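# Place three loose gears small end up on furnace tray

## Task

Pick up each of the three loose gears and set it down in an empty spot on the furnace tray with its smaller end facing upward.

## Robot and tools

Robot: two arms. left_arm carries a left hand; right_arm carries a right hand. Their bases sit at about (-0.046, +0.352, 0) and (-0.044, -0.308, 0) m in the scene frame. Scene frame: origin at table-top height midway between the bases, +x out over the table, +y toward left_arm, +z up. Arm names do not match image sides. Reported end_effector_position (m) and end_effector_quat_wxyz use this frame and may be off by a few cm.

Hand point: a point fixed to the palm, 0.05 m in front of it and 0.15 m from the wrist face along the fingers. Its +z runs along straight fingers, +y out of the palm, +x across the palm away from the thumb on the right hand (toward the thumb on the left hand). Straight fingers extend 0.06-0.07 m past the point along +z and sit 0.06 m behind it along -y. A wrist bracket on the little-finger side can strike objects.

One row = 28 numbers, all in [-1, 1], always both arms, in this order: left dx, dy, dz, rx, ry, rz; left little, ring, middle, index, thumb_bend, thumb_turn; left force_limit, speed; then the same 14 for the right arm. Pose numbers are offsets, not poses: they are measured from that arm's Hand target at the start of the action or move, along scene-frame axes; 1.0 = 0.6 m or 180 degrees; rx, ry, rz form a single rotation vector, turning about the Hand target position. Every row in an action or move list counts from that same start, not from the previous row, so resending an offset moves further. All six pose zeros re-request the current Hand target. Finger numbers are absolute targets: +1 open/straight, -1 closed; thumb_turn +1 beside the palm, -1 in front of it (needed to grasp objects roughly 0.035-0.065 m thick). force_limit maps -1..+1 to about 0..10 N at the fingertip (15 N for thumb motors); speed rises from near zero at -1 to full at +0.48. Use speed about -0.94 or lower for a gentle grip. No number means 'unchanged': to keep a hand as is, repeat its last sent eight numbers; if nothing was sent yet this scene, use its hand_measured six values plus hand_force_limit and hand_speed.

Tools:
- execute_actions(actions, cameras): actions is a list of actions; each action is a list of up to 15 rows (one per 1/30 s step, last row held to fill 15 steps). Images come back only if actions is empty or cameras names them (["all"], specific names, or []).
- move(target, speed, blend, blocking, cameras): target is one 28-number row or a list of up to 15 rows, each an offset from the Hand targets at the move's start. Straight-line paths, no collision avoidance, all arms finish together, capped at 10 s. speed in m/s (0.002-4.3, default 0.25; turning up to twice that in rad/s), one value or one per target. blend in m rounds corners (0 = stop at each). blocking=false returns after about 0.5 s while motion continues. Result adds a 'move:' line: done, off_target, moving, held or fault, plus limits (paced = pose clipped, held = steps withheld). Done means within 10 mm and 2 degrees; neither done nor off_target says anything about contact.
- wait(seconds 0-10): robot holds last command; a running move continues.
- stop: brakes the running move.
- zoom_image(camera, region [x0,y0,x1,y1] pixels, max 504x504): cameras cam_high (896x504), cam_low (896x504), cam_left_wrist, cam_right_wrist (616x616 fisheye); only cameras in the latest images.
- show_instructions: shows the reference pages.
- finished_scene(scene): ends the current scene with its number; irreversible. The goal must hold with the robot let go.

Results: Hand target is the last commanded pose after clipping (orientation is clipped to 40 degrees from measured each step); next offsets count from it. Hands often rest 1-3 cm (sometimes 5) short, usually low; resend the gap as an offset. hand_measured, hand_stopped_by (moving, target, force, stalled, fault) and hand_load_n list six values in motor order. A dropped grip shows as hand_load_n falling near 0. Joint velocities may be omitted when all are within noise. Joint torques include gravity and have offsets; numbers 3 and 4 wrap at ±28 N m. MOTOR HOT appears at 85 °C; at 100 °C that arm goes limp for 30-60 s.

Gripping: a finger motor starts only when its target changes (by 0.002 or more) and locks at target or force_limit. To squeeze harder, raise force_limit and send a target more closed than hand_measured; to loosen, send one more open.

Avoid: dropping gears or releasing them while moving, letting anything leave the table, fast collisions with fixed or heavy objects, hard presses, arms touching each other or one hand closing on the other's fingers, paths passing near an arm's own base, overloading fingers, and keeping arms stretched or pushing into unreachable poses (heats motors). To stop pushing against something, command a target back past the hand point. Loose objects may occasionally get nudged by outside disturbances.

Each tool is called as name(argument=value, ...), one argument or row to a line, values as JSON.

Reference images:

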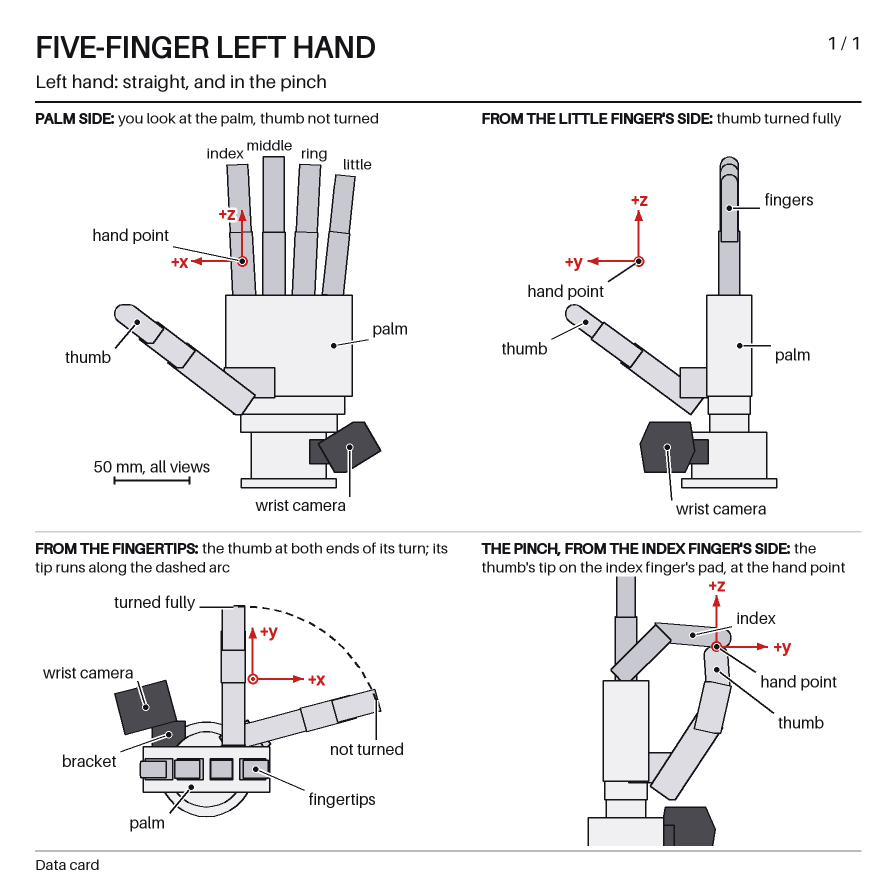

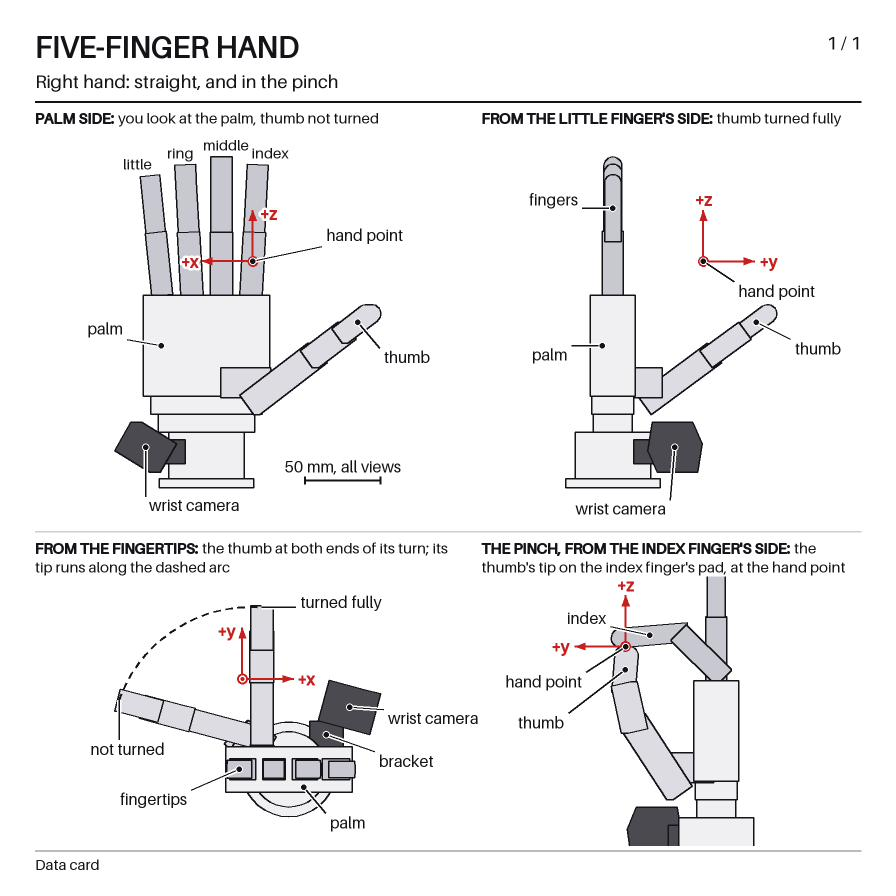

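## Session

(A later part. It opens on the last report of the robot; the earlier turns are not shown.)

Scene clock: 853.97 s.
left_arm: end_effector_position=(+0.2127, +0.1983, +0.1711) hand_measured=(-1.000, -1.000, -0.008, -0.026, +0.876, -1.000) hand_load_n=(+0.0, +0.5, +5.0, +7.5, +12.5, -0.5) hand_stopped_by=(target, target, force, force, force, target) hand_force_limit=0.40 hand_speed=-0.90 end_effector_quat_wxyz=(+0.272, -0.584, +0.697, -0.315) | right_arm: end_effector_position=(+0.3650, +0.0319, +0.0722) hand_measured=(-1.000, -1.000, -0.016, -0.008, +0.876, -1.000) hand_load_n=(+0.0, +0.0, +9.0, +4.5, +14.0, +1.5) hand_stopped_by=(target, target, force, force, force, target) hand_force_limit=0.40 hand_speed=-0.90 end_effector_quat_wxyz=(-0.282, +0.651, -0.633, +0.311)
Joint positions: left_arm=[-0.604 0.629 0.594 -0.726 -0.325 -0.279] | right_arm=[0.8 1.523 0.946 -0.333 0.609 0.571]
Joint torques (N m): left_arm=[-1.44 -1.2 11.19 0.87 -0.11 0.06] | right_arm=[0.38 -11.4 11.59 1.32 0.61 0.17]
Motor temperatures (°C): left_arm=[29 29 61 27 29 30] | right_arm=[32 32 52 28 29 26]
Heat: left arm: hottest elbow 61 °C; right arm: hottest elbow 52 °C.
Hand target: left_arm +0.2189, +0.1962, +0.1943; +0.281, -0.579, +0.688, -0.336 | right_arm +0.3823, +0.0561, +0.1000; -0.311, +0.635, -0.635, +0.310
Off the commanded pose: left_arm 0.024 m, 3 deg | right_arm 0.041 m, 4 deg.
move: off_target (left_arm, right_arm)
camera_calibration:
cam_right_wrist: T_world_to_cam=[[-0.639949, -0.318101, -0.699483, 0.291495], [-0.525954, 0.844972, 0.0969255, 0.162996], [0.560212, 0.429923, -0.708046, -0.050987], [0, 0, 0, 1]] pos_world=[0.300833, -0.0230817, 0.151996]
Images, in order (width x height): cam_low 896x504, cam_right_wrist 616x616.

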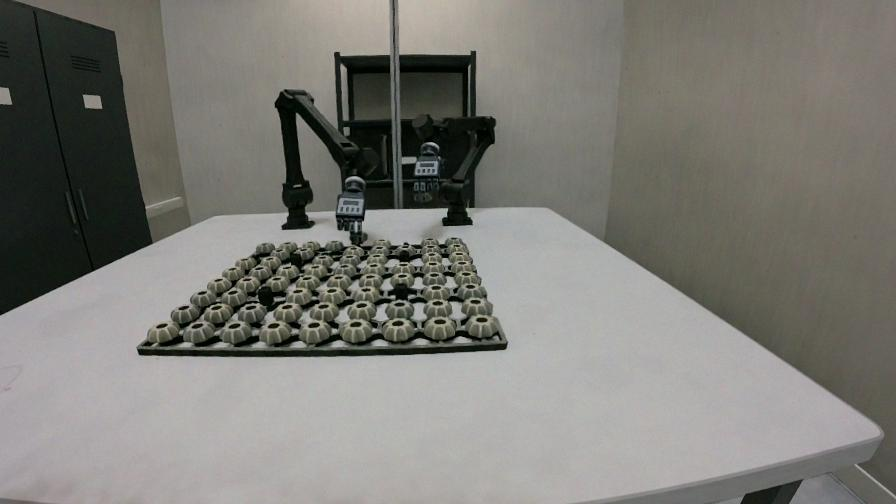

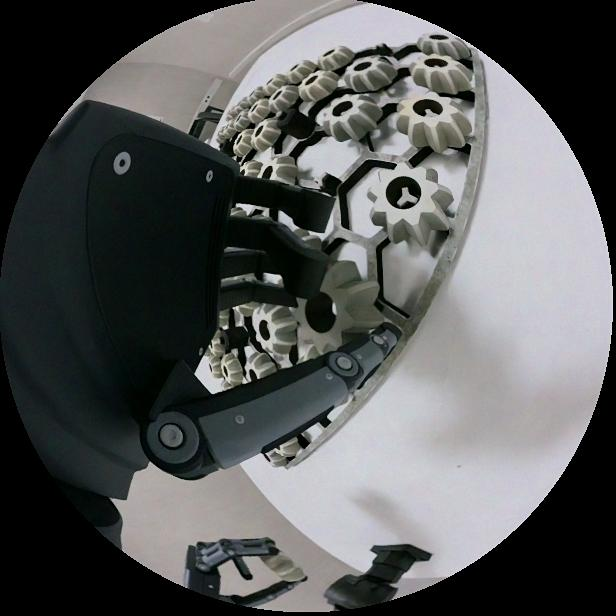

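move(
  target=[0,0,0, 0,0,0, -1,-1,-0.35,-0.35,0.3,-1,0.4,-0.9, 0.0,0.0,-0.0133,0,0,0,-1,-1,-0.35,-0.35,0.3,-1,0.4,-0.9],
  speed=0.06,
  cameras=["cam_right_wrist","cam_low"],
)

zoom_image(
  camera="cam_right_wrist",
  region=[280, 170, 430, 370],
)

zoom_image(
  camera="cam_low",
  region=[330, 210, 410, 270],
)

Scene clock: 866.83 s.
left_arm: end_effector_position=(+0.2127, +0.1983, +0.1711) hand_measured=(-1.000, -1.000, -0.008, -0.026, +0.876, -1.000) hand_load_n=(+0.0, +0.0, +5.0, +7.5, +12.5, -0.5) hand_stopped_by=(target, target, force, force, force, target) hand_force_limit=0.40 hand_speed=-0.90 end_effector_quat_wxyz=(+0.272, -0.584, +0.697, -0.315) | right_arm: end_effector_position=(+0.3644, +0.0314, +0.0653) hand_measured=(-1.000, -1.000, -0.016, -0.008, +0.876, -1.000) hand_load_n=(+0.0, +0.0, +8.5, +4.5, +14.0, +1.5) hand_stopped_by=(target, target, force, force, force, target) hand_force_limit=0.40 hand_speed=-0.90 end_effector_quat_wxyz=(-0.276, +0.653, -0.633, +0.311)
Joint positions: left_arm=[-0.604 0.629 0.594 -0.726 -0.325 -0.279] | right_arm=[0.8 1.537 0.946 -0.333 0.609 0.571]
Joint torques (N m): left_arm=[-1.44 -1.2 11.21 0.87 -0.11 0.06] | right_arm=[0.38 -11.58 10.76 2.13 0.61 0.16]
Motor temperatures (°C): left_arm=[29 29 63 27 29 30] | right_arm=[32 33 55 28 29 26]
Heat: left arm: hottest elbow 63 °C; right arm: hottest elbow 55 °C.
Hand target: left_arm +0.2189, +0.1962, +0.1943; +0.281, -0.579, +0.688, -0.336 | right_arm +0.3823, +0.0561, +0.0919; -0.311, +0.635, -0.635, +0.310
Off the commanded pose: left_arm 0.024 m, 3 deg | right_arm 0.041 m, 5 deg.
move: off_target (left_arm, right_arm)
camera_calibration:
cam_right_wrist: T_world_to_cam=[[-0.646714, -0.324355, -0.690329, 0.288218], [-0.52461, 0.846148, 0.0938973, 0.163474], [0.553665, 0.422879, -0.717376, -0.0521549], [0, 0, 0, 1]] pos_world=[0.301032, -0.0227833, 0.146201]
Images, in order (width x height): cam_low 896x504, cam_right_wrist 616x616.

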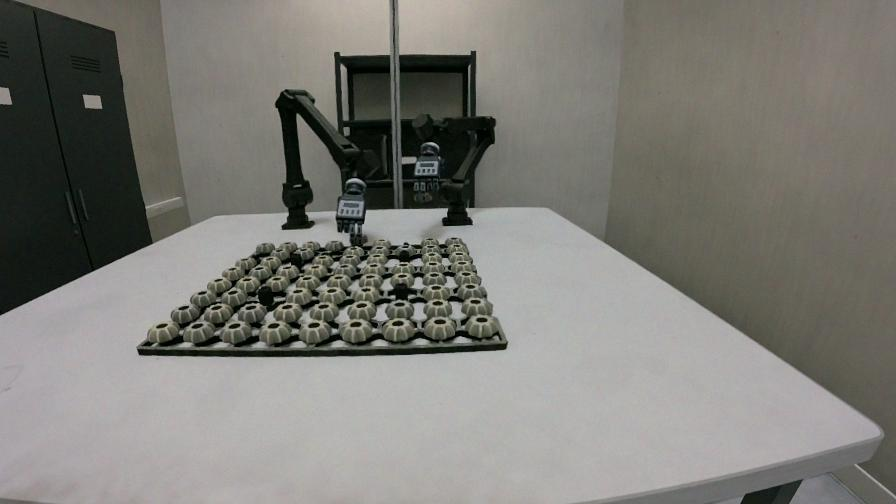

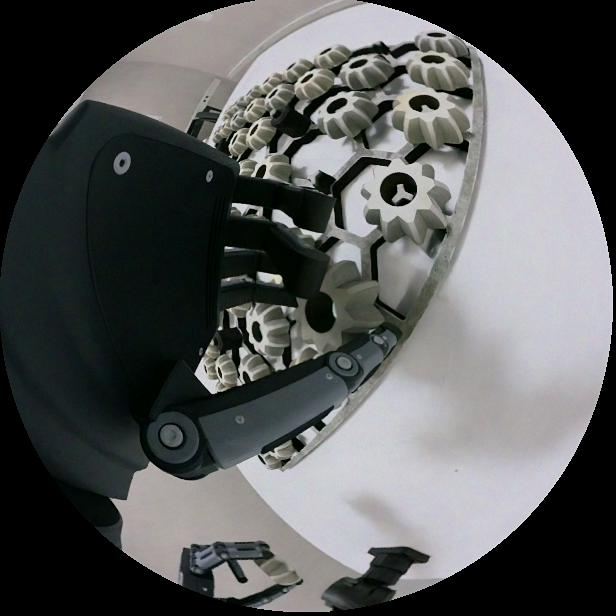

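Scaled by 2.520 from the camera's 616x616 image, which has a finer 880x880 frame.

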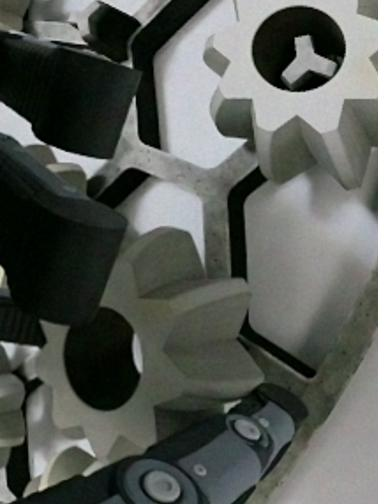

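Scaled by 6.300.

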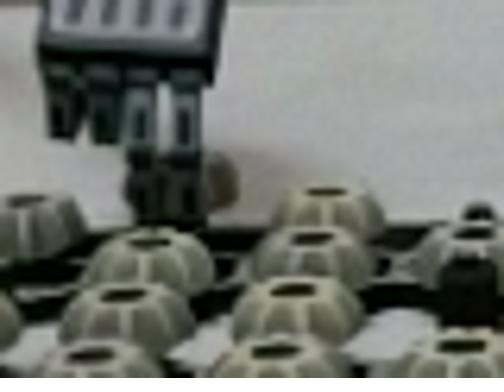

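move(
  target=[0,0,0, 0,0,0, -1,-1,-0.35,-0.35,0.3,-1,0.4,-0.9, -0.006,-0.013,0.0,0,0,0,-1,-1,-0.35,-0.35,0.3,-1,0.4,-0.9],
  speed=0.06,
  cameras=["cam_right_wrist","cam_low"],
)

zoom_image(
  camera="cam_right_wrist",
  region=[280, 170, 430, 370],
)

zoom_image(
  camera="cam_low",
  region=[330, 210, 410, 270],
)

Scene clock: 873.53 s.
left_arm: end_effector_position=(+0.2127, +0.1983, +0.1711) hand_measured=(-1.000, -1.000, -0.008, -0.026, +0.876, -1.000) hand_load_n=(+0.0, +0.0, +5.0, +7.5, +12.5, -0.5) hand_stopped_by=(target, target, force, force, force, target) hand_force_limit=0.40 hand_speed=-0.90 end_effector_quat_wxyz=(+0.272, -0.584, +0.697, -0.315) | right_arm: end_effector_position=(+0.3650, +0.0320, +0.0658) hand_measured=(-1.000, -1.000, -0.016, -0.008, +0.876, -1.000) hand_load_n=(+0.0, +0.0, +9.0, +4.5, +14.0, +1.5) hand_stopped_by=(target, target, force, force, force, target) hand_force_limit=0.40 hand_speed=-0.90 end_effector_quat_wxyz=(-0.277, +0.652, -0.633, +0.311)
Joint positions: left_arm=[-0.604 0.629 0.594 -0.726 -0.325 -0.279] | right_arm=[0.8 1.537 0.946 -0.329 0.609 0.571]
Joint torques (N m): left_arm=[-1.32 -1.2 11.19 0.84 -0.11 0.06] | right_arm=[-0.09 -12.92 9.11 2.28 0.49 0.11]
Motor temperatures (°C): left_arm=[29 29 63 27 29 30] | right_arm=[32 33 56 28 29 26]
Heat: left arm: hottest elbow 63 °C; right arm: hottest elbow 56 °C.
Hand target: left_arm +0.2189, +0.1962, +0.1943; +0.281, -0.579, +0.688, -0.336 | right_arm +0.3787, +0.0483, +0.0919; -0.311, +0.635, -0.635, +0.310
Off the commanded pose: left_arm 0.024 m, 3 deg | right_arm 0.034 m, 4 deg.
move: off_target (left_arm, right_arm)
camera_calibration:
cam_right_wrist: T_world_to_cam=[[-0.64486, -0.322415, -0.692967, 0.288615], [-0.524868, 0.84588, 0.0948701, 0.163256], [0.55558, 0.424894, -0.7147, -0.0533274], [0, 0, 0, 1]] pos_world=[0.301432, -0.0223827, 0.1464]
Images, in order (width x height): cam_low 896x504, cam_right_wrist 616x616.

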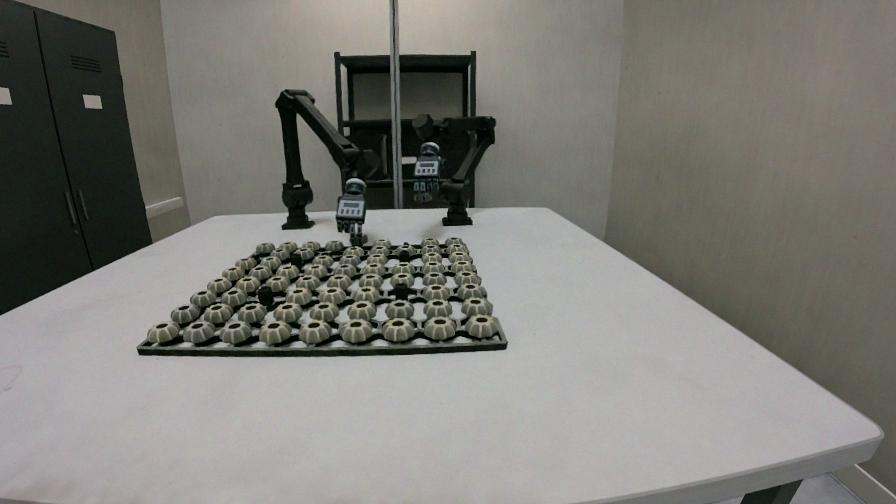

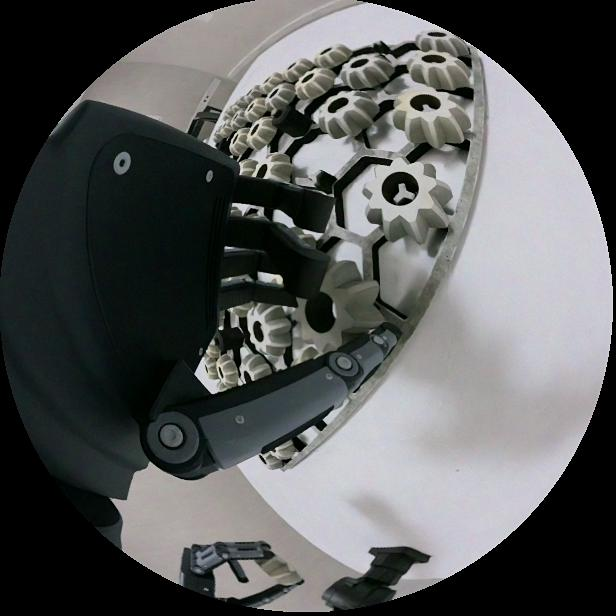

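Scaled by 2.520 from the camera's 616x616 image, which has a finer 880x880 frame.

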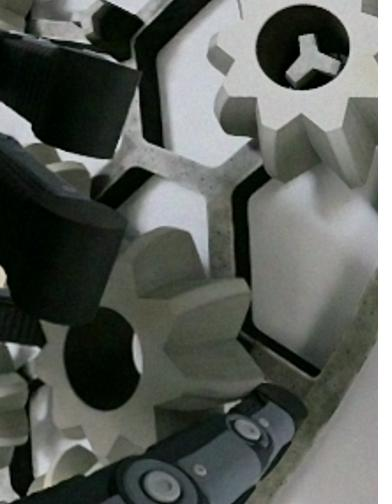

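Scaled by 6.300.

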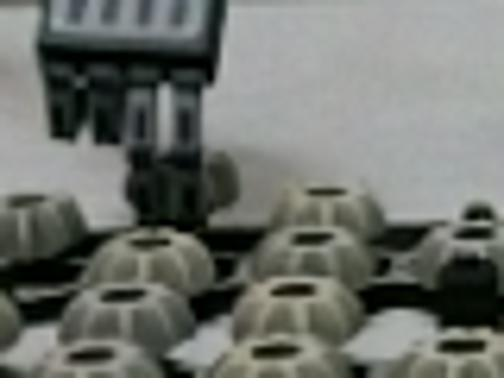

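move(
  target=[0,0,0, 0,0,0, -1,-1,-0.35,-0.35,0.3,-1,0.4,-0.9, -0.008,-0.015,0.0,0,0,0,-1,-1,-0.35,-0.35,0.3,-1,0.4,-0.9],
  speed=0.06,
)

Scene clock: 876.80 s.
left_arm: end_effector_position=(+0.2127, +0.1983, +0.1711) hand_measured=(-1.000, -1.000, -0.008, -0.026, +0.876, -1.000) hand_load_n=(+0.0, +0.0, +5.0, +7.5, +12.0, -0.5) hand_stopped_by=(target, target, force, force, force, target) hand_force_limit=0.40 hand_speed=-0.90 end_effector_quat_wxyz=(+0.272, -0.584, +0.697, -0.315) | right_arm: end_effector_position=(+0.3669, +0.0343, +0.0756) hand_measured=(-1.000, -1.000, -0.016, -0.008, +0.876, -1.000) hand_load_n=(+0.0, +0.0, +9.0, +4.5, +14.0, +1.5) hand_stopped_by=(target, target, force, force, force, target) hand_force_limit=0.40 hand_speed=-0.90 end_effector_quat_wxyz=(-0.289, +0.647, -0.633, +0.311)
Joint positions: left_arm=[-0.604 0.629 0.594 -0.726 -0.325 -0.279] | right_arm=[0.8 1.519 0.946 -0.321 0.608 0.571]
Joint torques (N m): left_arm=[-1.38 -1.2 11.19 0.85 -0.11 0.06] | right_arm=[-0.5 -13.22 7.24 2.3 0.4 0.06]
Motor temperatures (°C): left_arm=[29 29 63 27 29 30] | right_arm=[32 33 56 28 29 26]
Heat: left arm: hottest elbow 63 °C; right arm: hottest elbow 56 °C.
Hand target: left_arm +0.2189, +0.1962, +0.1943; +0.281, -0.579, +0.688, -0.336 | right_arm +0.3739, +0.0392, +0.0919; -0.311, +0.635, -0.635, +0.310
Off the commanded pose: left_arm 0.024 m, 3 deg | right_arm 0.018 m, 3 deg.
move: off_target (left_arm, right_arm)

move(
  target=[0,0,0, 0,0,0, -1,-1,-0.35,-0.35,0.3,-1,0.4,-0.9, -0.012,-0.022,-0.025,0,0,0,-1,-1,-0.35,-0.35,0.3,-1,0.4,-0.9],
  speed=0.06,
)

Scene clock: 881.70 s.
left_arm: end_effector_position=(+0.2127, +0.1983, +0.1711) hand_measured=(-1.000, -1.000, -0.008, -0.026, +0.876, -1.000) hand_load_n=(+0.0, +0.0, +5.0, +7.5, +12.5, -0.5) hand_stopped_by=(target, target, force, force, force, target) hand_force_limit=0.40 hand_speed=-0.90 end_effector_quat_wxyz=(+0.272, -0.584, +0.697, -0.315) | right_arm: end_effector_position=(+0.3592, +0.0253, +0.0624) hand_measured=(-1.000, -1.000, -0.016, -0.008, +0.876, -1.000) hand_load_n=(+0.0, +0.0, +9.0, +4.5, +14.0, +1.5) hand_stopped_by=(target, target, force, force, force, target) hand_force_limit=0.40 hand_speed=-0.90 end_effector_quat_wxyz=(-0.292, +0.646, -0.634, +0.308)
Joint positions: left_arm=[-0.604 0.629 0.594 -0.726 -0.325 -0.279] | right_arm=[0.796 1.509 0.891 -0.269 0.602 0.571]
Joint torques (N m): left_arm=[-1.38 -1.26 11.18 0.87 -0.11 0.06] | right_arm=[-0.97 -12.86 6.67 2.35 0.41 -0.02]
Motor temperatures (°C): left_arm=[29 29 64 27 29 30] | right_arm=[32 33 54 28 29 26]
Heat: left arm: hottest elbow 64 °C; right arm: hottest elbow 54 °C.
Hand target: left_arm +0.2189, +0.1962, +0.1943; +0.281, -0.579, +0.688, -0.336 | right_arm +0.3667, +0.0260, +0.0770; -0.311, +0.635, -0.635, +0.310
Off the commanded pose: left_arm 0.024 m, 3 deg | right_arm 0.016 m, 2 deg.
move: off_target (left_arm, right_arm)

move(
  target=[0,0,0, 0,0,0, -1,-1,-0.35,-0.35,0.3,-1,0.4,-0.9, 0.006,0.004,0.0,0,0,0,-1,-1,-0.35,-0.35,0.3,-1,0.4,-0.9],
  speed=0.06,
  cameras=["cam_right_wrist","cam_low"],
)

zoom_image(
  camera="cam_right_wrist",
  region=[280, 170, 430, 370],
)

zoom_image(
  camera="cam_low",
  region=[330, 210, 410, 270],
)

Scene clock: 887.13 s.
left_arm: end_effector_position=(+0.2127, +0.1983, +0.1711) hand_measured=(-1.000, -1.000, -0.008, -0.026, +0.876, -1.000) hand_load_n=(+0.0, +0.0, +5.0, +7.5, +12.5, -0.5) hand_stopped_by=(target, target, force, force, force, target) hand_force_limit=0.40 hand_speed=-0.90 end_effector_quat_wxyz=(+0.272, -0.584, +0.697, -0.315) | right_arm: end_effector_position=(+0.3594, +0.0250, +0.0623) hand_measured=(-1.000, -1.000, -0.016, -0.008, +0.876, -1.000) hand_load_n=(+0.0, +0.0, +8.5, +4.5, +14.0, +1.5) hand_stopped_by=(target, target, force, force, force, target) hand_force_limit=0.40 hand_speed=-0.90 end_effector_quat_wxyz=(-0.292, +0.646, -0.634, +0.308)
Joint positions: left_arm=[-0.604 0.629 0.594 -0.726 -0.325 -0.279] | right_arm=[0.795 1.509 0.891 -0.269 0.601 0.571]
Joint torques (N m): left_arm=[-1.32 -1.14 11.19 0.87 -0.11 0.06] | right_arm=[-1.08 -12.22 7.49 2.36 0.39 -0.03]
Motor temperatures (°C): left_arm=[29 29 64 27 29 30] | right_arm=[32 33 53 28 29 26]
Heat: left arm: hottest elbow 64 °C; right arm: hottest elbow 53 °C.
Hand target: left_arm +0.2189, +0.1962, +0.1943; +0.281, -0.579, +0.688, -0.336 | right_arm +0.3703, +0.0284, +0.0769; -0.311, +0.635, -0.635, +0.310
Off the commanded pose: left_arm 0.024 m, 3 deg | right_arm 0.019 m, 3 deg.
move: off_target (left_arm, right_arm)
camera_calibration:
cam_right_wrist: T_world_to_cam=[[-0.632254, -0.303761, -0.71273, 0.276525], [-0.527553, 0.842512, 0.108912, 0.16674], [0.5674, 0.444863, -0.692932, -0.0557591], [0, 0, 0, 1]] pos_world=[0.294436, -0.0316777, 0.14029]
Images, in order (width x height): cam_low 896x504, cam_right_wrist 616x616.

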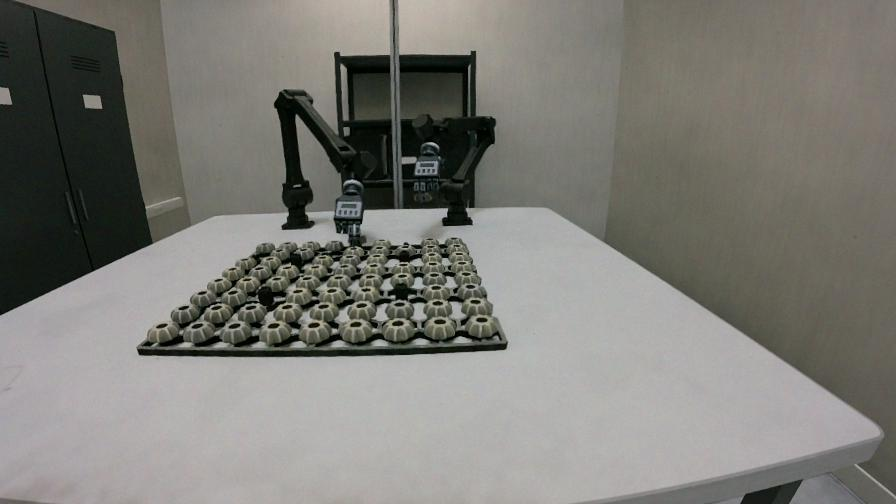

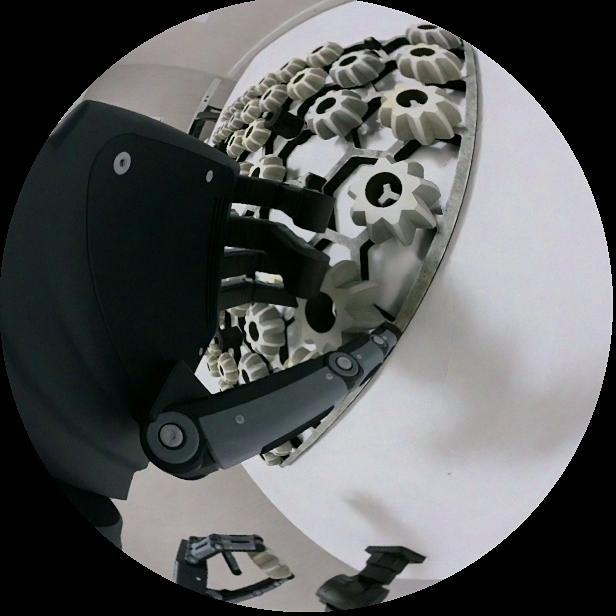

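Scaled by 2.520 from the camera's 616x616 image, which has a finer 880x880 frame.

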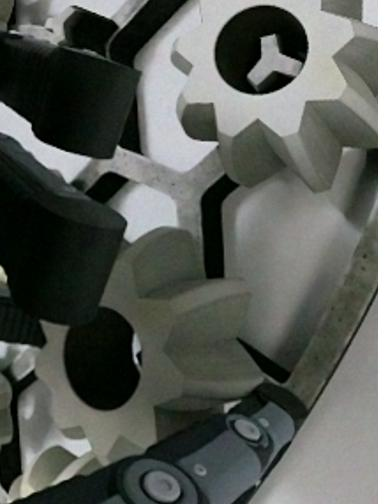

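Scaled by 6.300.

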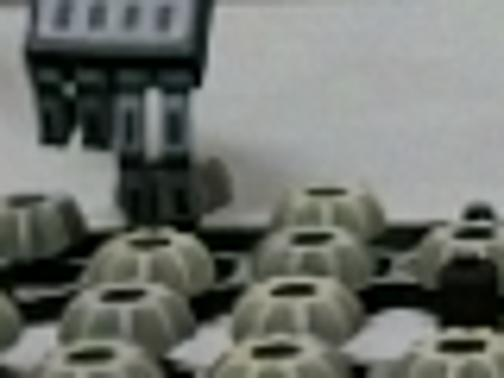

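zoom_image(
  camera="cam_right_wrist",
  region=[295, 280, 355, 340],
)

Scaled by 8.400 from the camera's 616x616 image, which has a finer 880x880 frame.

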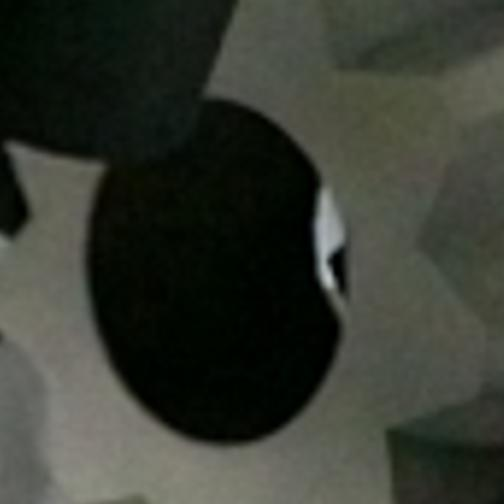

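move(
  target=[0,0,0, 0,0,0, -1,-1,-0.35,-0.35,0.3,-1,0.4,-0.9, 0.003,0.003,-0.013,0,0,0,-1,-1,-0.35,-0.35,0.3,-1,0.4,-0.9],
  speed=0.06,
  cameras=["cam_right_wrist"],
)

zoom_image(
  camera="cam_right_wrist",
  region=[295, 280, 355, 340],
)

Scene clock: 909.90 s.
left_arm: end_effector_position=(+0.2127, +0.1983, +0.1711) hand_measured=(-1.000, -1.000, -0.008, -0.026, +0.876, -1.000) hand_load_n=(+0.0, +0.0, +5.5, +7.5, +12.5, +0.0) hand_stopped_by=(target, target, force, force, force, target) hand_force_limit=0.40 hand_speed=-0.90 end_effector_quat_wxyz=(+0.272, -0.584, +0.697, -0.315) | right_arm: end_effector_position=(+0.3625, +0.0283, +0.0628) hand_measured=(-1.000, -1.000, -0.016, -0.008, +0.876, -1.000) hand_load_n=(+0.0, +0.5, +9.0, +4.5, +14.0, +1.5) hand_stopped_by=(target, target, force, force, force, target) hand_force_limit=0.40 hand_speed=-0.90 end_effector_quat_wxyz=(-0.299, +0.643, -0.634, +0.308)
Joint positions: left_arm=[-0.604 0.629 0.594 -0.726 -0.325 -0.279] | right_arm=[0.795 1.515 0.891 -0.247 0.601 0.57]
Joint torques (N m): left_arm=[-1.38 -1.2 11.19 0.85 -0.11 0.06] | right_arm=[-1.08 -11.16 7.28 2.4 0.38 -0.02]
Motor temperatures (°C): left_arm=[29 29 65 27 29 30] | right_arm=[32 34 50 28 29 26]
Heat: left arm: hottest elbow 65 °C; right arm: hottest elbow 50 °C.
Hand target: left_arm +0.2189, +0.1962, +0.1943; +0.281, -0.579, +0.688, -0.336 | right_arm +0.3721, +0.0302, +0.0691; -0.311, +0.635, -0.635, +0.310
Off the commanded pose: left_arm 0.024 m, 3 deg | right_arm 0.012 m, 2 deg.
move: off_target (left_arm, right_arm)
camera_calibration:
cam_right_wrist: T_world_to_cam=[[-0.624005, -0.296019, -0.723181, 0.277228], [-0.529401, 0.840865, 0.11261, 0.166026], [0.574762, 0.453122, -0.681417, -0.0623778], [0, 0, 0, 1]] pos_world=[0.296738, -0.0292757, 0.139284]
Images, in order (width x height): cam_right_wrist 616x616.

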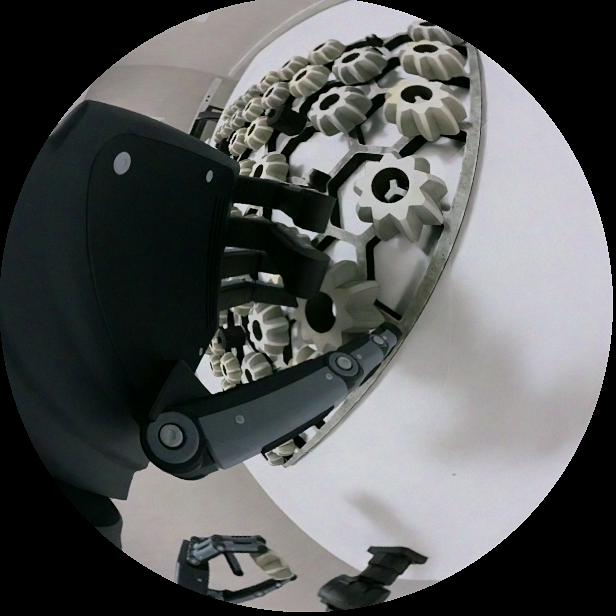

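Scaled by 8.400 from the camera's 616x616 image, which has a finer 880x880 frame.

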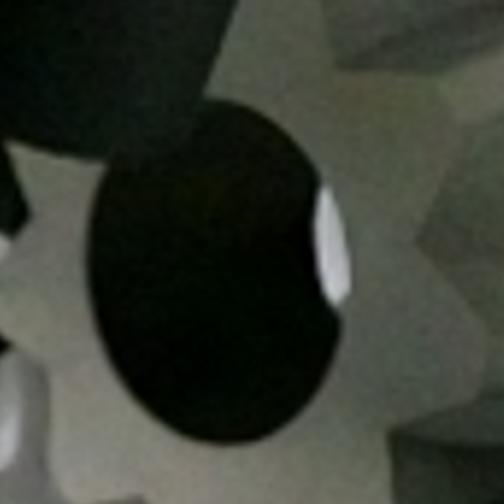

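move(
  target=[0,0,0, 0,0,0, -1,-1,-0.35,-0.35,0.3,-1,0.4,-0.9, -0.001,-0.001,-0.015,0,0,0,-1,-1,-0.35,-0.35,0.3,-1,0.4,-0.9],
  speed=0.06,
  cameras=["cam_right_wrist"],
)

zoom_image(
  camera="cam_right_wrist",
  region=[295, 280, 355, 340],
)

Scene clock: 914.20 s.
left_arm: end_effector_position=(+0.2127, +0.1983, +0.1711) hand_measured=(-1.000, -1.000, -0.008, -0.026, +0.876, -1.000) hand_load_n=(+0.0, +0.0, +5.0, +7.5, +12.5, +0.0) hand_stopped_by=(target, target, force, force, force, target) hand_force_limit=0.40 hand_speed=-0.90 end_effector_quat_wxyz=(+0.272, -0.584, +0.697, -0.315) | right_arm: end_effector_position=(+0.3629, +0.0286, +0.0564) hand_measured=(-1.000, -1.000, -0.016, -0.008, +0.876, -1.000) hand_load_n=(+0.5, +0.0, +8.5, +4.0, +14.5, +1.0) hand_stopped_by=(target, target, force, force, force, target) hand_force_limit=0.40 hand_speed=-0.90 end_effector_quat_wxyz=(-0.299, +0.645, -0.632, +0.309)
Joint positions: left_arm=[-0.604 0.629 0.594 -0.726 -0.325 -0.279] | right_arm=[0.795 1.527 0.885 -0.227 0.6 0.564]
Joint torques (N m): left_arm=[-1.38 -1.2 11.19 0.85 -0.11 0.06] | right_arm=[-1.08 -11.11 6.67 2.66 0.42 0.04]
Motor temperatures (°C): left_arm=[29 29 65 27 29 30] | right_arm=[32 34 50 28 29 26]
Heat: left arm: hottest elbow 65 °C; right arm: hottest elbow 50 °C.
Hand target: left_arm +0.2189, +0.1962, +0.1943; +0.281, -0.579, +0.688, -0.336 | right_arm +0.3715, +0.0296, +0.0601; -0.311, +0.635, -0.635, +0.310
Off the commanded pose: left_arm 0.024 m, 3 deg | right_arm 0.009 m, 2 deg.
move: off_target (left_arm)
camera_calibration:
cam_right_wrist: T_world_to_cam=[[-0.622458, -0.301252, -0.722352, 0.272484], [-0.533129, 0.838913, 0.10954, 0.168252], [0.572992, 0.453291, -0.682794, -0.0663673], [0, 0, 0, 1]] pos_world=[0.297338, -0.0289789, 0.133084]
Images, in order (width x height): cam_right_wrist 616x616.

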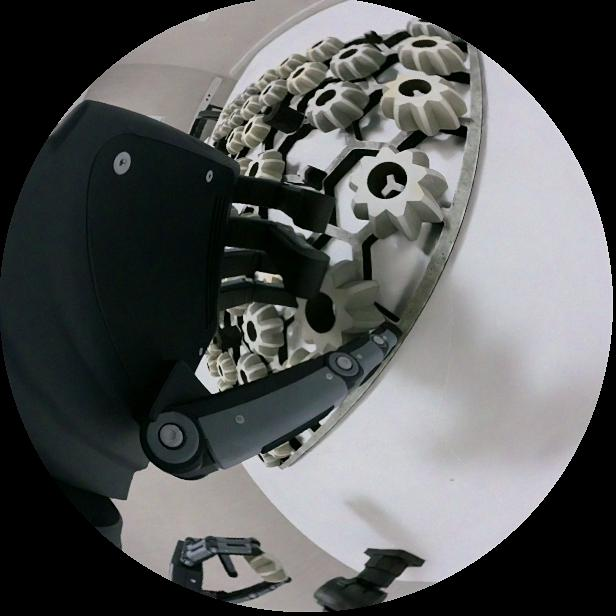

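Scaled by 8.400 from the camera's 616x616 image, which has a finer 880x880 frame.

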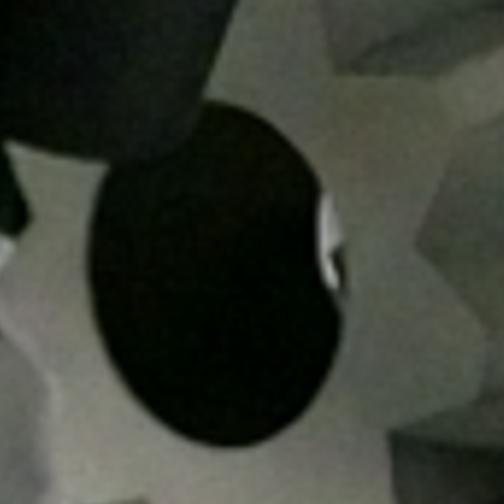

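move(
  target=[0,0,0, 0,0,0, -1,-1,-0.35,-0.35,0.3,-1,0.4,-0.9, -0.002,-0.002,-0.009,0,0,0,-1,-1,-0.35,-0.35,0.3,-1,0.4,-0.9],
  speed=0.06,
  cameras=["cam_right_wrist"],
)

zoom_image(
  camera="cam_right_wrist",
  region=[295, 280, 355, 340],
)

Scene clock: 919.93 s.
left_arm: end_effector_position=(+0.2127, +0.1983, +0.1711) hand_measured=(-1.000, -1.000, -0.008, -0.026, +0.876, -1.000) hand_load_n=(+0.0, +0.0, +5.5, +7.5, +12.5, -0.5) hand_stopped_by=(target, target, force, force, force, target) hand_force_limit=0.40 hand_speed=-0.90 end_effector_quat_wxyz=(+0.272, -0.584, +0.697, -0.315) | right_arm: end_effector_position=(+0.3626, +0.0280, +0.0518) hand_measured=(-1.000, -1.000, -0.016, -0.008, +0.876, -1.000) hand_load_n=(+0.0, +0.0, +8.5, +4.0, +14.0, +1.0) hand_stopped_by=(target, target, force, force, force, target) hand_force_limit=0.40 hand_speed=-0.90 end_effector_quat_wxyz=(-0.300, +0.644, -0.632, +0.309)
Joint positions: left_arm=[-0.604 0.629 0.594 -0.726 -0.325 -0.279] | right_arm=[0.795 1.533 0.875 -0.208 0.6 0.563]
Joint torques (N m): left_arm=[-1.38 -1.26 11.22 0.84 -0.11 0.06] | right_arm=[-1.03 -11.11 6.53 2.58 0.42 0.04]
Motor temperatures (°C): left_arm=[29 29 66 27 29 30] | right_arm=[32 34 49 28 29 26]
Heat: left arm: hottest elbow 66 °C; right arm: hottest elbow 49 °C.
Hand target: left_arm +0.2189, +0.1962, +0.1943; +0.281, -0.579, +0.688, -0.336 | right_arm +0.3703, +0.0283, +0.0546; -0.311, +0.635, -0.635, +0.310
Off the commanded pose: left_arm 0.024 m, 3 deg | right_arm 0.008 m, 2 deg.
move: off_target (left_arm)
camera_calibration:
cam_right_wrist: T_world_to_cam=[[-0.620799, -0.299603, -0.724463, 0.268291], [-0.533263, 0.838756, 0.110088, 0.169147], [0.574665, 0.454672, -0.680466, -0.0697512], [0, 0, 0, 1]] pos_world=[0.296839, -0.0297783, 0.128283]
Images, in order (width x height): cam_right_wrist 616x616.

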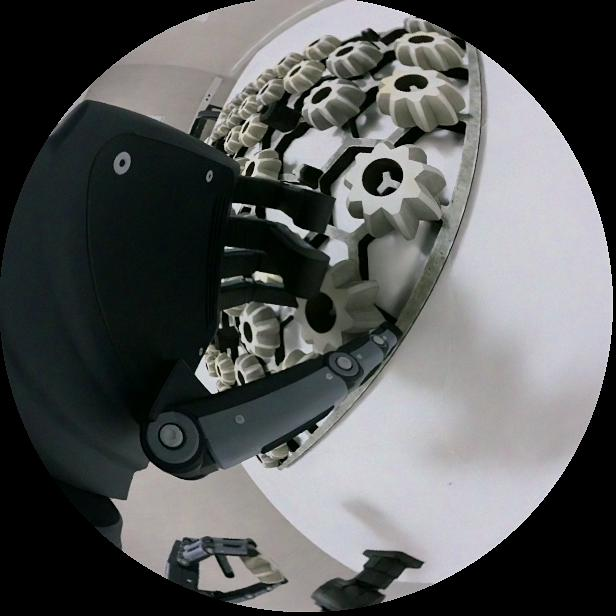

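Scaled by 8.400 from the camera's 616x616 image, which has a finer 880x880 frame.

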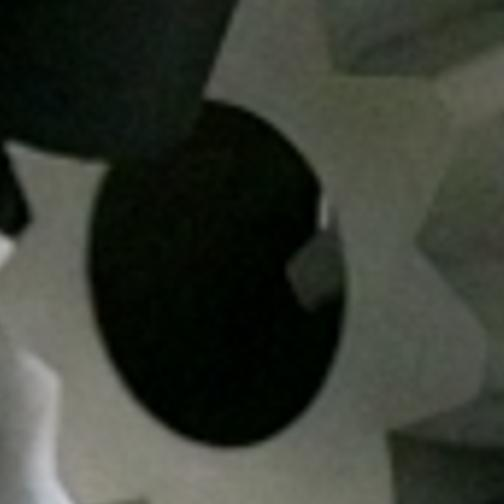

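move(
  target=[0,0,0, 0,0,0, -1,-1,-0.35,-0.35,0.3,-1,0.4,-0.9, -0.001,-0.001,-0.01,0,0,0,-1,-1,-0.35,-0.35,0.3,-1,0.4,-0.9],
  speed=0.06,
  cameras=["cam_right_wrist"],
)

zoom_image(
  camera="cam_right_wrist",
  region=[280, 265, 380, 365],
)

Scene clock: 923.87 s.
left_arm: end_effector_position=(+0.2127, +0.1983, +0.1711) hand_measured=(-1.000, -1.000, -0.008, -0.026, +0.876, -1.000) hand_load_n=(+0.0, +0.0, +5.0, +7.5, +12.0, -0.5) hand_stopped_by=(target, target, force, force, force, target) hand_force_limit=0.40 hand_speed=-0.90 end_effector_quat_wxyz=(+0.272, -0.584, +0.697, -0.315) | right_arm: end_effector_position=(+0.3623, +0.0278, +0.0464) hand_measured=(-1.000, -1.000, -0.016, -0.008, +0.876, -1.000) hand_load_n=(+0.0, +0.0, +8.5, +4.0, +14.5, +1.0) hand_stopped_by=(target, target, force, force, force, target) hand_force_limit=0.40 hand_speed=-0.90 end_effector_quat_wxyz=(-0.301, +0.644, -0.632, +0.309)
Joint positions: left_arm=[-0.604 0.629 0.594 -0.726 -0.325 -0.279] | right_arm=[0.795 1.542 0.866 -0.189 0.6 0.563]
Joint torques (N m): left_arm=[-1.38 -1.2 11.22 0.88 -0.11 0.06] | right_arm=[-1.03 -11.11 6.41 2.58 0.43 0.04]
Motor temperatures (°C): left_arm=[29 29 66 27 29 30] | right_arm=[32 34 48 28 29 26]
Heat: left arm: hottest elbow 66 °C; right arm: hottest elbow 48 °C.
Hand target: left_arm +0.2189, +0.1962, +0.1943; +0.281, -0.579, +0.688, -0.336 | right_arm +0.3697, +0.0279, +0.0488; -0.311, +0.635, -0.635, +0.310
Off the commanded pose: left_arm 0.024 m, 3 deg | right_arm 0.008 m, 2 deg.
move: off_target (left_arm)
camera_calibration:
cam_right_wrist: T_world_to_cam=[[-0.620063, -0.299153, -0.725278, 0.263854], [-0.533733, 0.838404, 0.110492, 0.169935], [0.575022, 0.455617, -0.679531, -0.0734455], [0, 0, 0, 1]] pos_world=[0.296539, -0.0300784, 0.122682]
Images, in order (width x height): cam_right_wrist 616x616.

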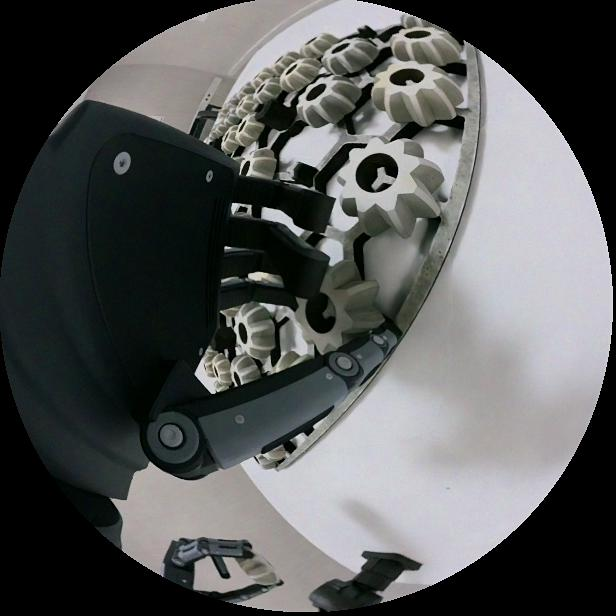

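Scaled by 5.040 from the camera's 616x616 image, which has a finer 880x880 frame.

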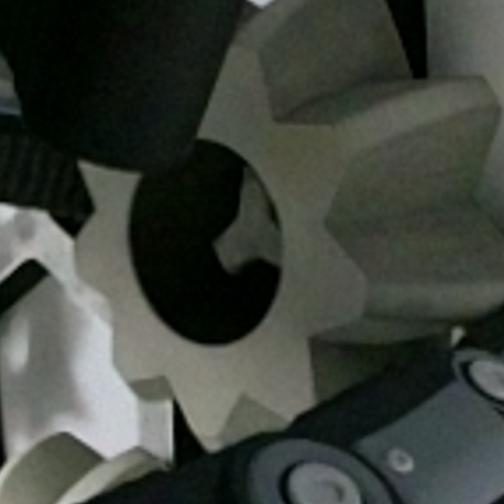

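move(
  target=[0,0,0, 0,0,0, -1,-1,-0.35,-0.35,0.3,-1,0.4,-0.9, 0,0,-0.007,0,0,0,-1,-1,-0.35,-0.35,0.3,-1,0.4,-0.9],
  speed=0.06,
  cameras=["cam_right_wrist","cam_low"],
)

zoom_image(
  camera="cam_right_wrist",
  region=[280, 265, 380, 365],
)

zoom_image(
  camera="cam_low",
  region=[330, 210, 410, 270],
)

Scene clock: 928.33 s.
left_arm: end_effector_position=(+0.2127, +0.1983, +0.1711) hand_measured=(-1.000, -1.000, -0.008, -0.026, +0.876, -1.000) hand_load_n=(+0.0, +0.0, +5.0, +7.5, +12.5, -0.5) hand_stopped_by=(target, target, force, force, force, target) hand_force_limit=0.40 hand_speed=-0.90 end_effector_quat_wxyz=(+0.272, -0.584, +0.697, -0.315) | right_arm: end_effector_position=(+0.3623, +0.0277, +0.0460) hand_measured=(-1.000, -1.000, -0.016, -0.008, +0.876, -1.000) hand_load_n=(+0.0, +0.0, +7.0, +3.5, +15.0, +0.5) hand_stopped_by=(target, target, force, force, force, target) hand_force_limit=0.40 hand_speed=-0.90 end_effector_quat_wxyz=(-0.302, +0.644, -0.631, +0.309)
Joint positions: left_arm=[-0.604 0.629 0.594 -0.726 -0.325 -0.279] | right_arm=[0.795 1.542 0.863 -0.182 0.6 0.56]
Joint torques (N m): left_arm=[-1.32 -1.26 11.19 0.85 -0.11 0.05] | right_arm=[-1.03 -10.58 6.28 2.8 0.42 0.07]
Motor temperatures (°C): left_arm=[29 29 66 27 29 30] | right_arm=[32 34 48 28 29 26]
Heat: left arm: hottest elbow 66 °C; right arm: hottest elbow 48 °C.
Hand target: left_arm +0.2189, +0.1962, +0.1943; +0.281, -0.579, +0.688, -0.336 | right_arm +0.3697, +0.0279, +0.0446; -0.311, +0.635, -0.635, +0.310
Off the commanded pose: left_arm 0.024 m, 3 deg | right_arm 0.008 m, 1 deg.
move: off_target (left_arm)
camera_calibration:
cam_right_wrist: T_world_to_cam=[[-0.617643, -0.299749, -0.727096, 0.262752], [-0.535439, 0.837432, 0.109602, 0.170785], [0.57604, 0.45701, -0.677731, -0.0741394], [0, 0, 0, 1]] pos_world=[0.296439, -0.0303792, 0.122081]
Images, in order (width x height): cam_low 896x504, cam_right_wrist 616x616.

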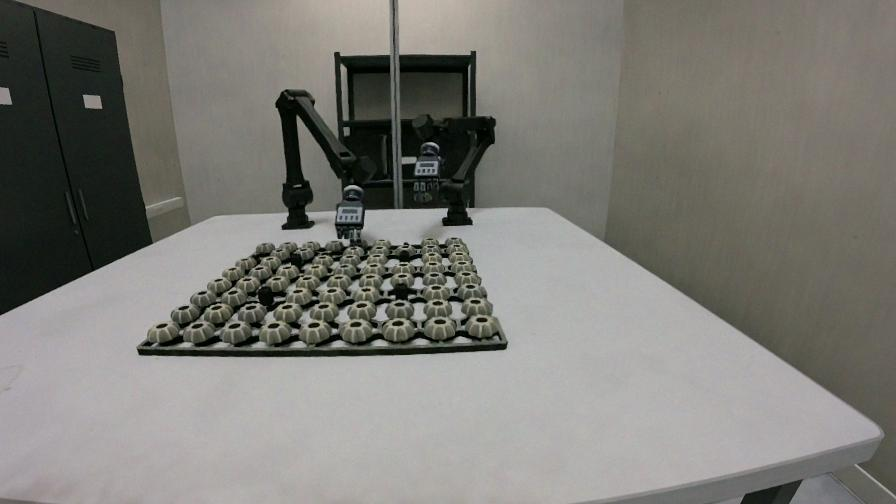

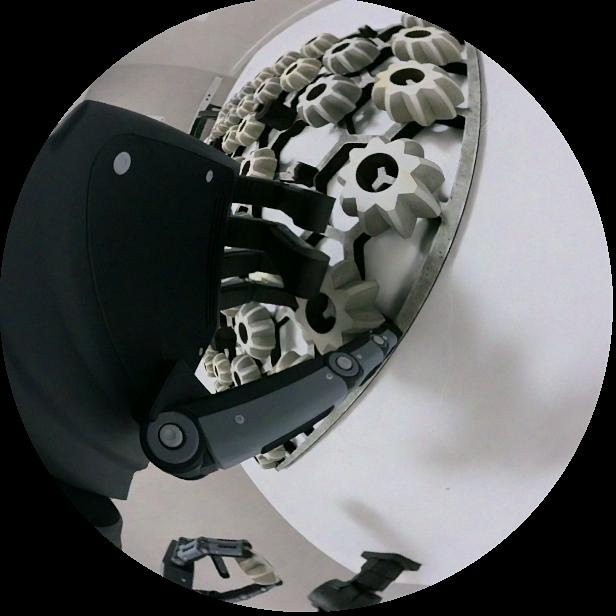

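Scaled by 5.040 from the camera's 616x616 image, which has a finer 880x880 frame.

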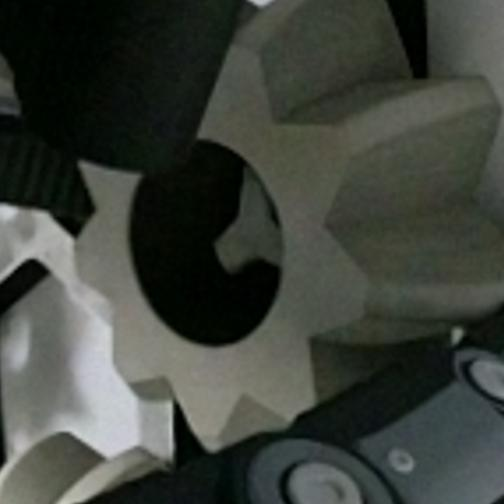

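Scaled by 6.300.

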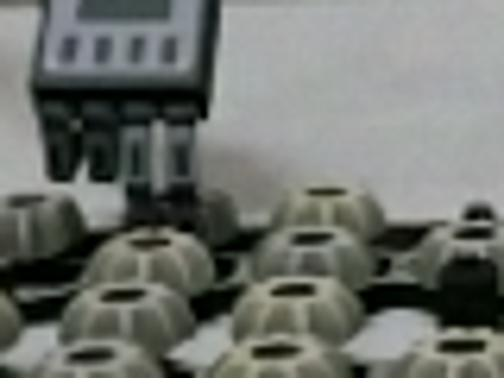

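move(
  target=[0,0,0, 0,0,0, -1,-1,-0.35,-0.35,0.3,-1,0.4,-0.9, 0,0,0.003,0,0,0,-1,-1,0.18,0.18,1,-1,0.4,-0.6],
  speed=0.06,
  cameras=["cam_right_wrist"],
)

zoom_image(
  camera="cam_right_wrist",
  region=[280, 265, 380, 365],
)

Scene clock: 933.43 s.
left_arm: end_effector_position=(+0.2127, +0.1983, +0.1711) hand_measured=(-1.000, -1.000, -0.008, -0.026, +0.876, -1.000) hand_load_n=(+0.0, +0.0, +5.0, +7.5, +12.5, -0.5) hand_stopped_by=(target, target, force, force, force, target) hand_force_limit=0.40 hand_speed=-0.90 end_effector_quat_wxyz=(+0.272, -0.584, +0.697, -0.315) | right_arm: end_effector_position=(+0.3579, +0.0308, +0.0453) hand_measured=(-1.000, -1.000, +0.178, +0.180, +1.000, -1.000) hand_load_n=(+0.0, +0.0, -3.5, +0.5, +0.0, +0.0) hand_stopped_by=(target, target, target, target, target, target) hand_force_limit=0.40 hand_speed=-0.60 end_effector_quat_wxyz=(-0.304, +0.648, -0.628, +0.305)
Joint positions: left_arm=[-0.604 0.629 0.594 -0.726 -0.325 -0.279] | right_arm=[0.803 1.539 0.859 -0.18 0.593 0.559]
Joint torques (N m): left_arm=[-1.38 -1.2 11.21 0.87 -0.11 0.05] | right_arm=[-1.67 -10.58 6.72 2.52 0.64 0.09]
Motor temperatures (°C): left_arm=[29 29 66 27 29 30] | right_arm=[32 34 47 28 29 26]
Heat: left arm: hottest elbow 66 °C; right arm: hottest elbow 47 °C.
Hand target: left_arm +0.2189, +0.1962, +0.1943; +0.281, -0.579, +0.688, -0.336 | right_arm +0.3698, +0.0278, +0.0464; -0.311, +0.635, -0.635, +0.310
Off the commanded pose: left_arm 0.024 m, 3 deg | right_arm 0.012 m, 2 deg.
move: off_target (left_arm, right_arm)
camera_calibration:
cam_right_wrist: T_world_to_cam=[[-0.615887, -0.306365, -0.725826, 0.259988], [-0.546043, 0.830108, 0.112954, 0.16977], [0.567909, 0.465899, -0.678541, -0.0708095], [0, 0, 0, 1]] pos_world=[0.293038, -0.0282861, 0.121483]
Images, in order (width x height): cam_right_wrist 616x616.

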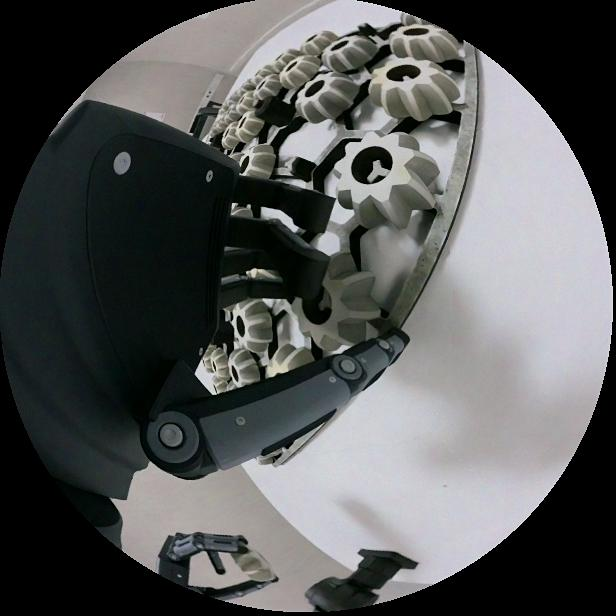

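Scaled by 5.040 from the camera's 616x616 image, which has a finer 880x880 frame.

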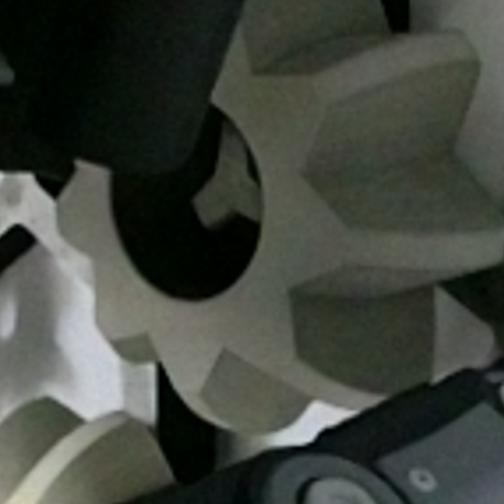

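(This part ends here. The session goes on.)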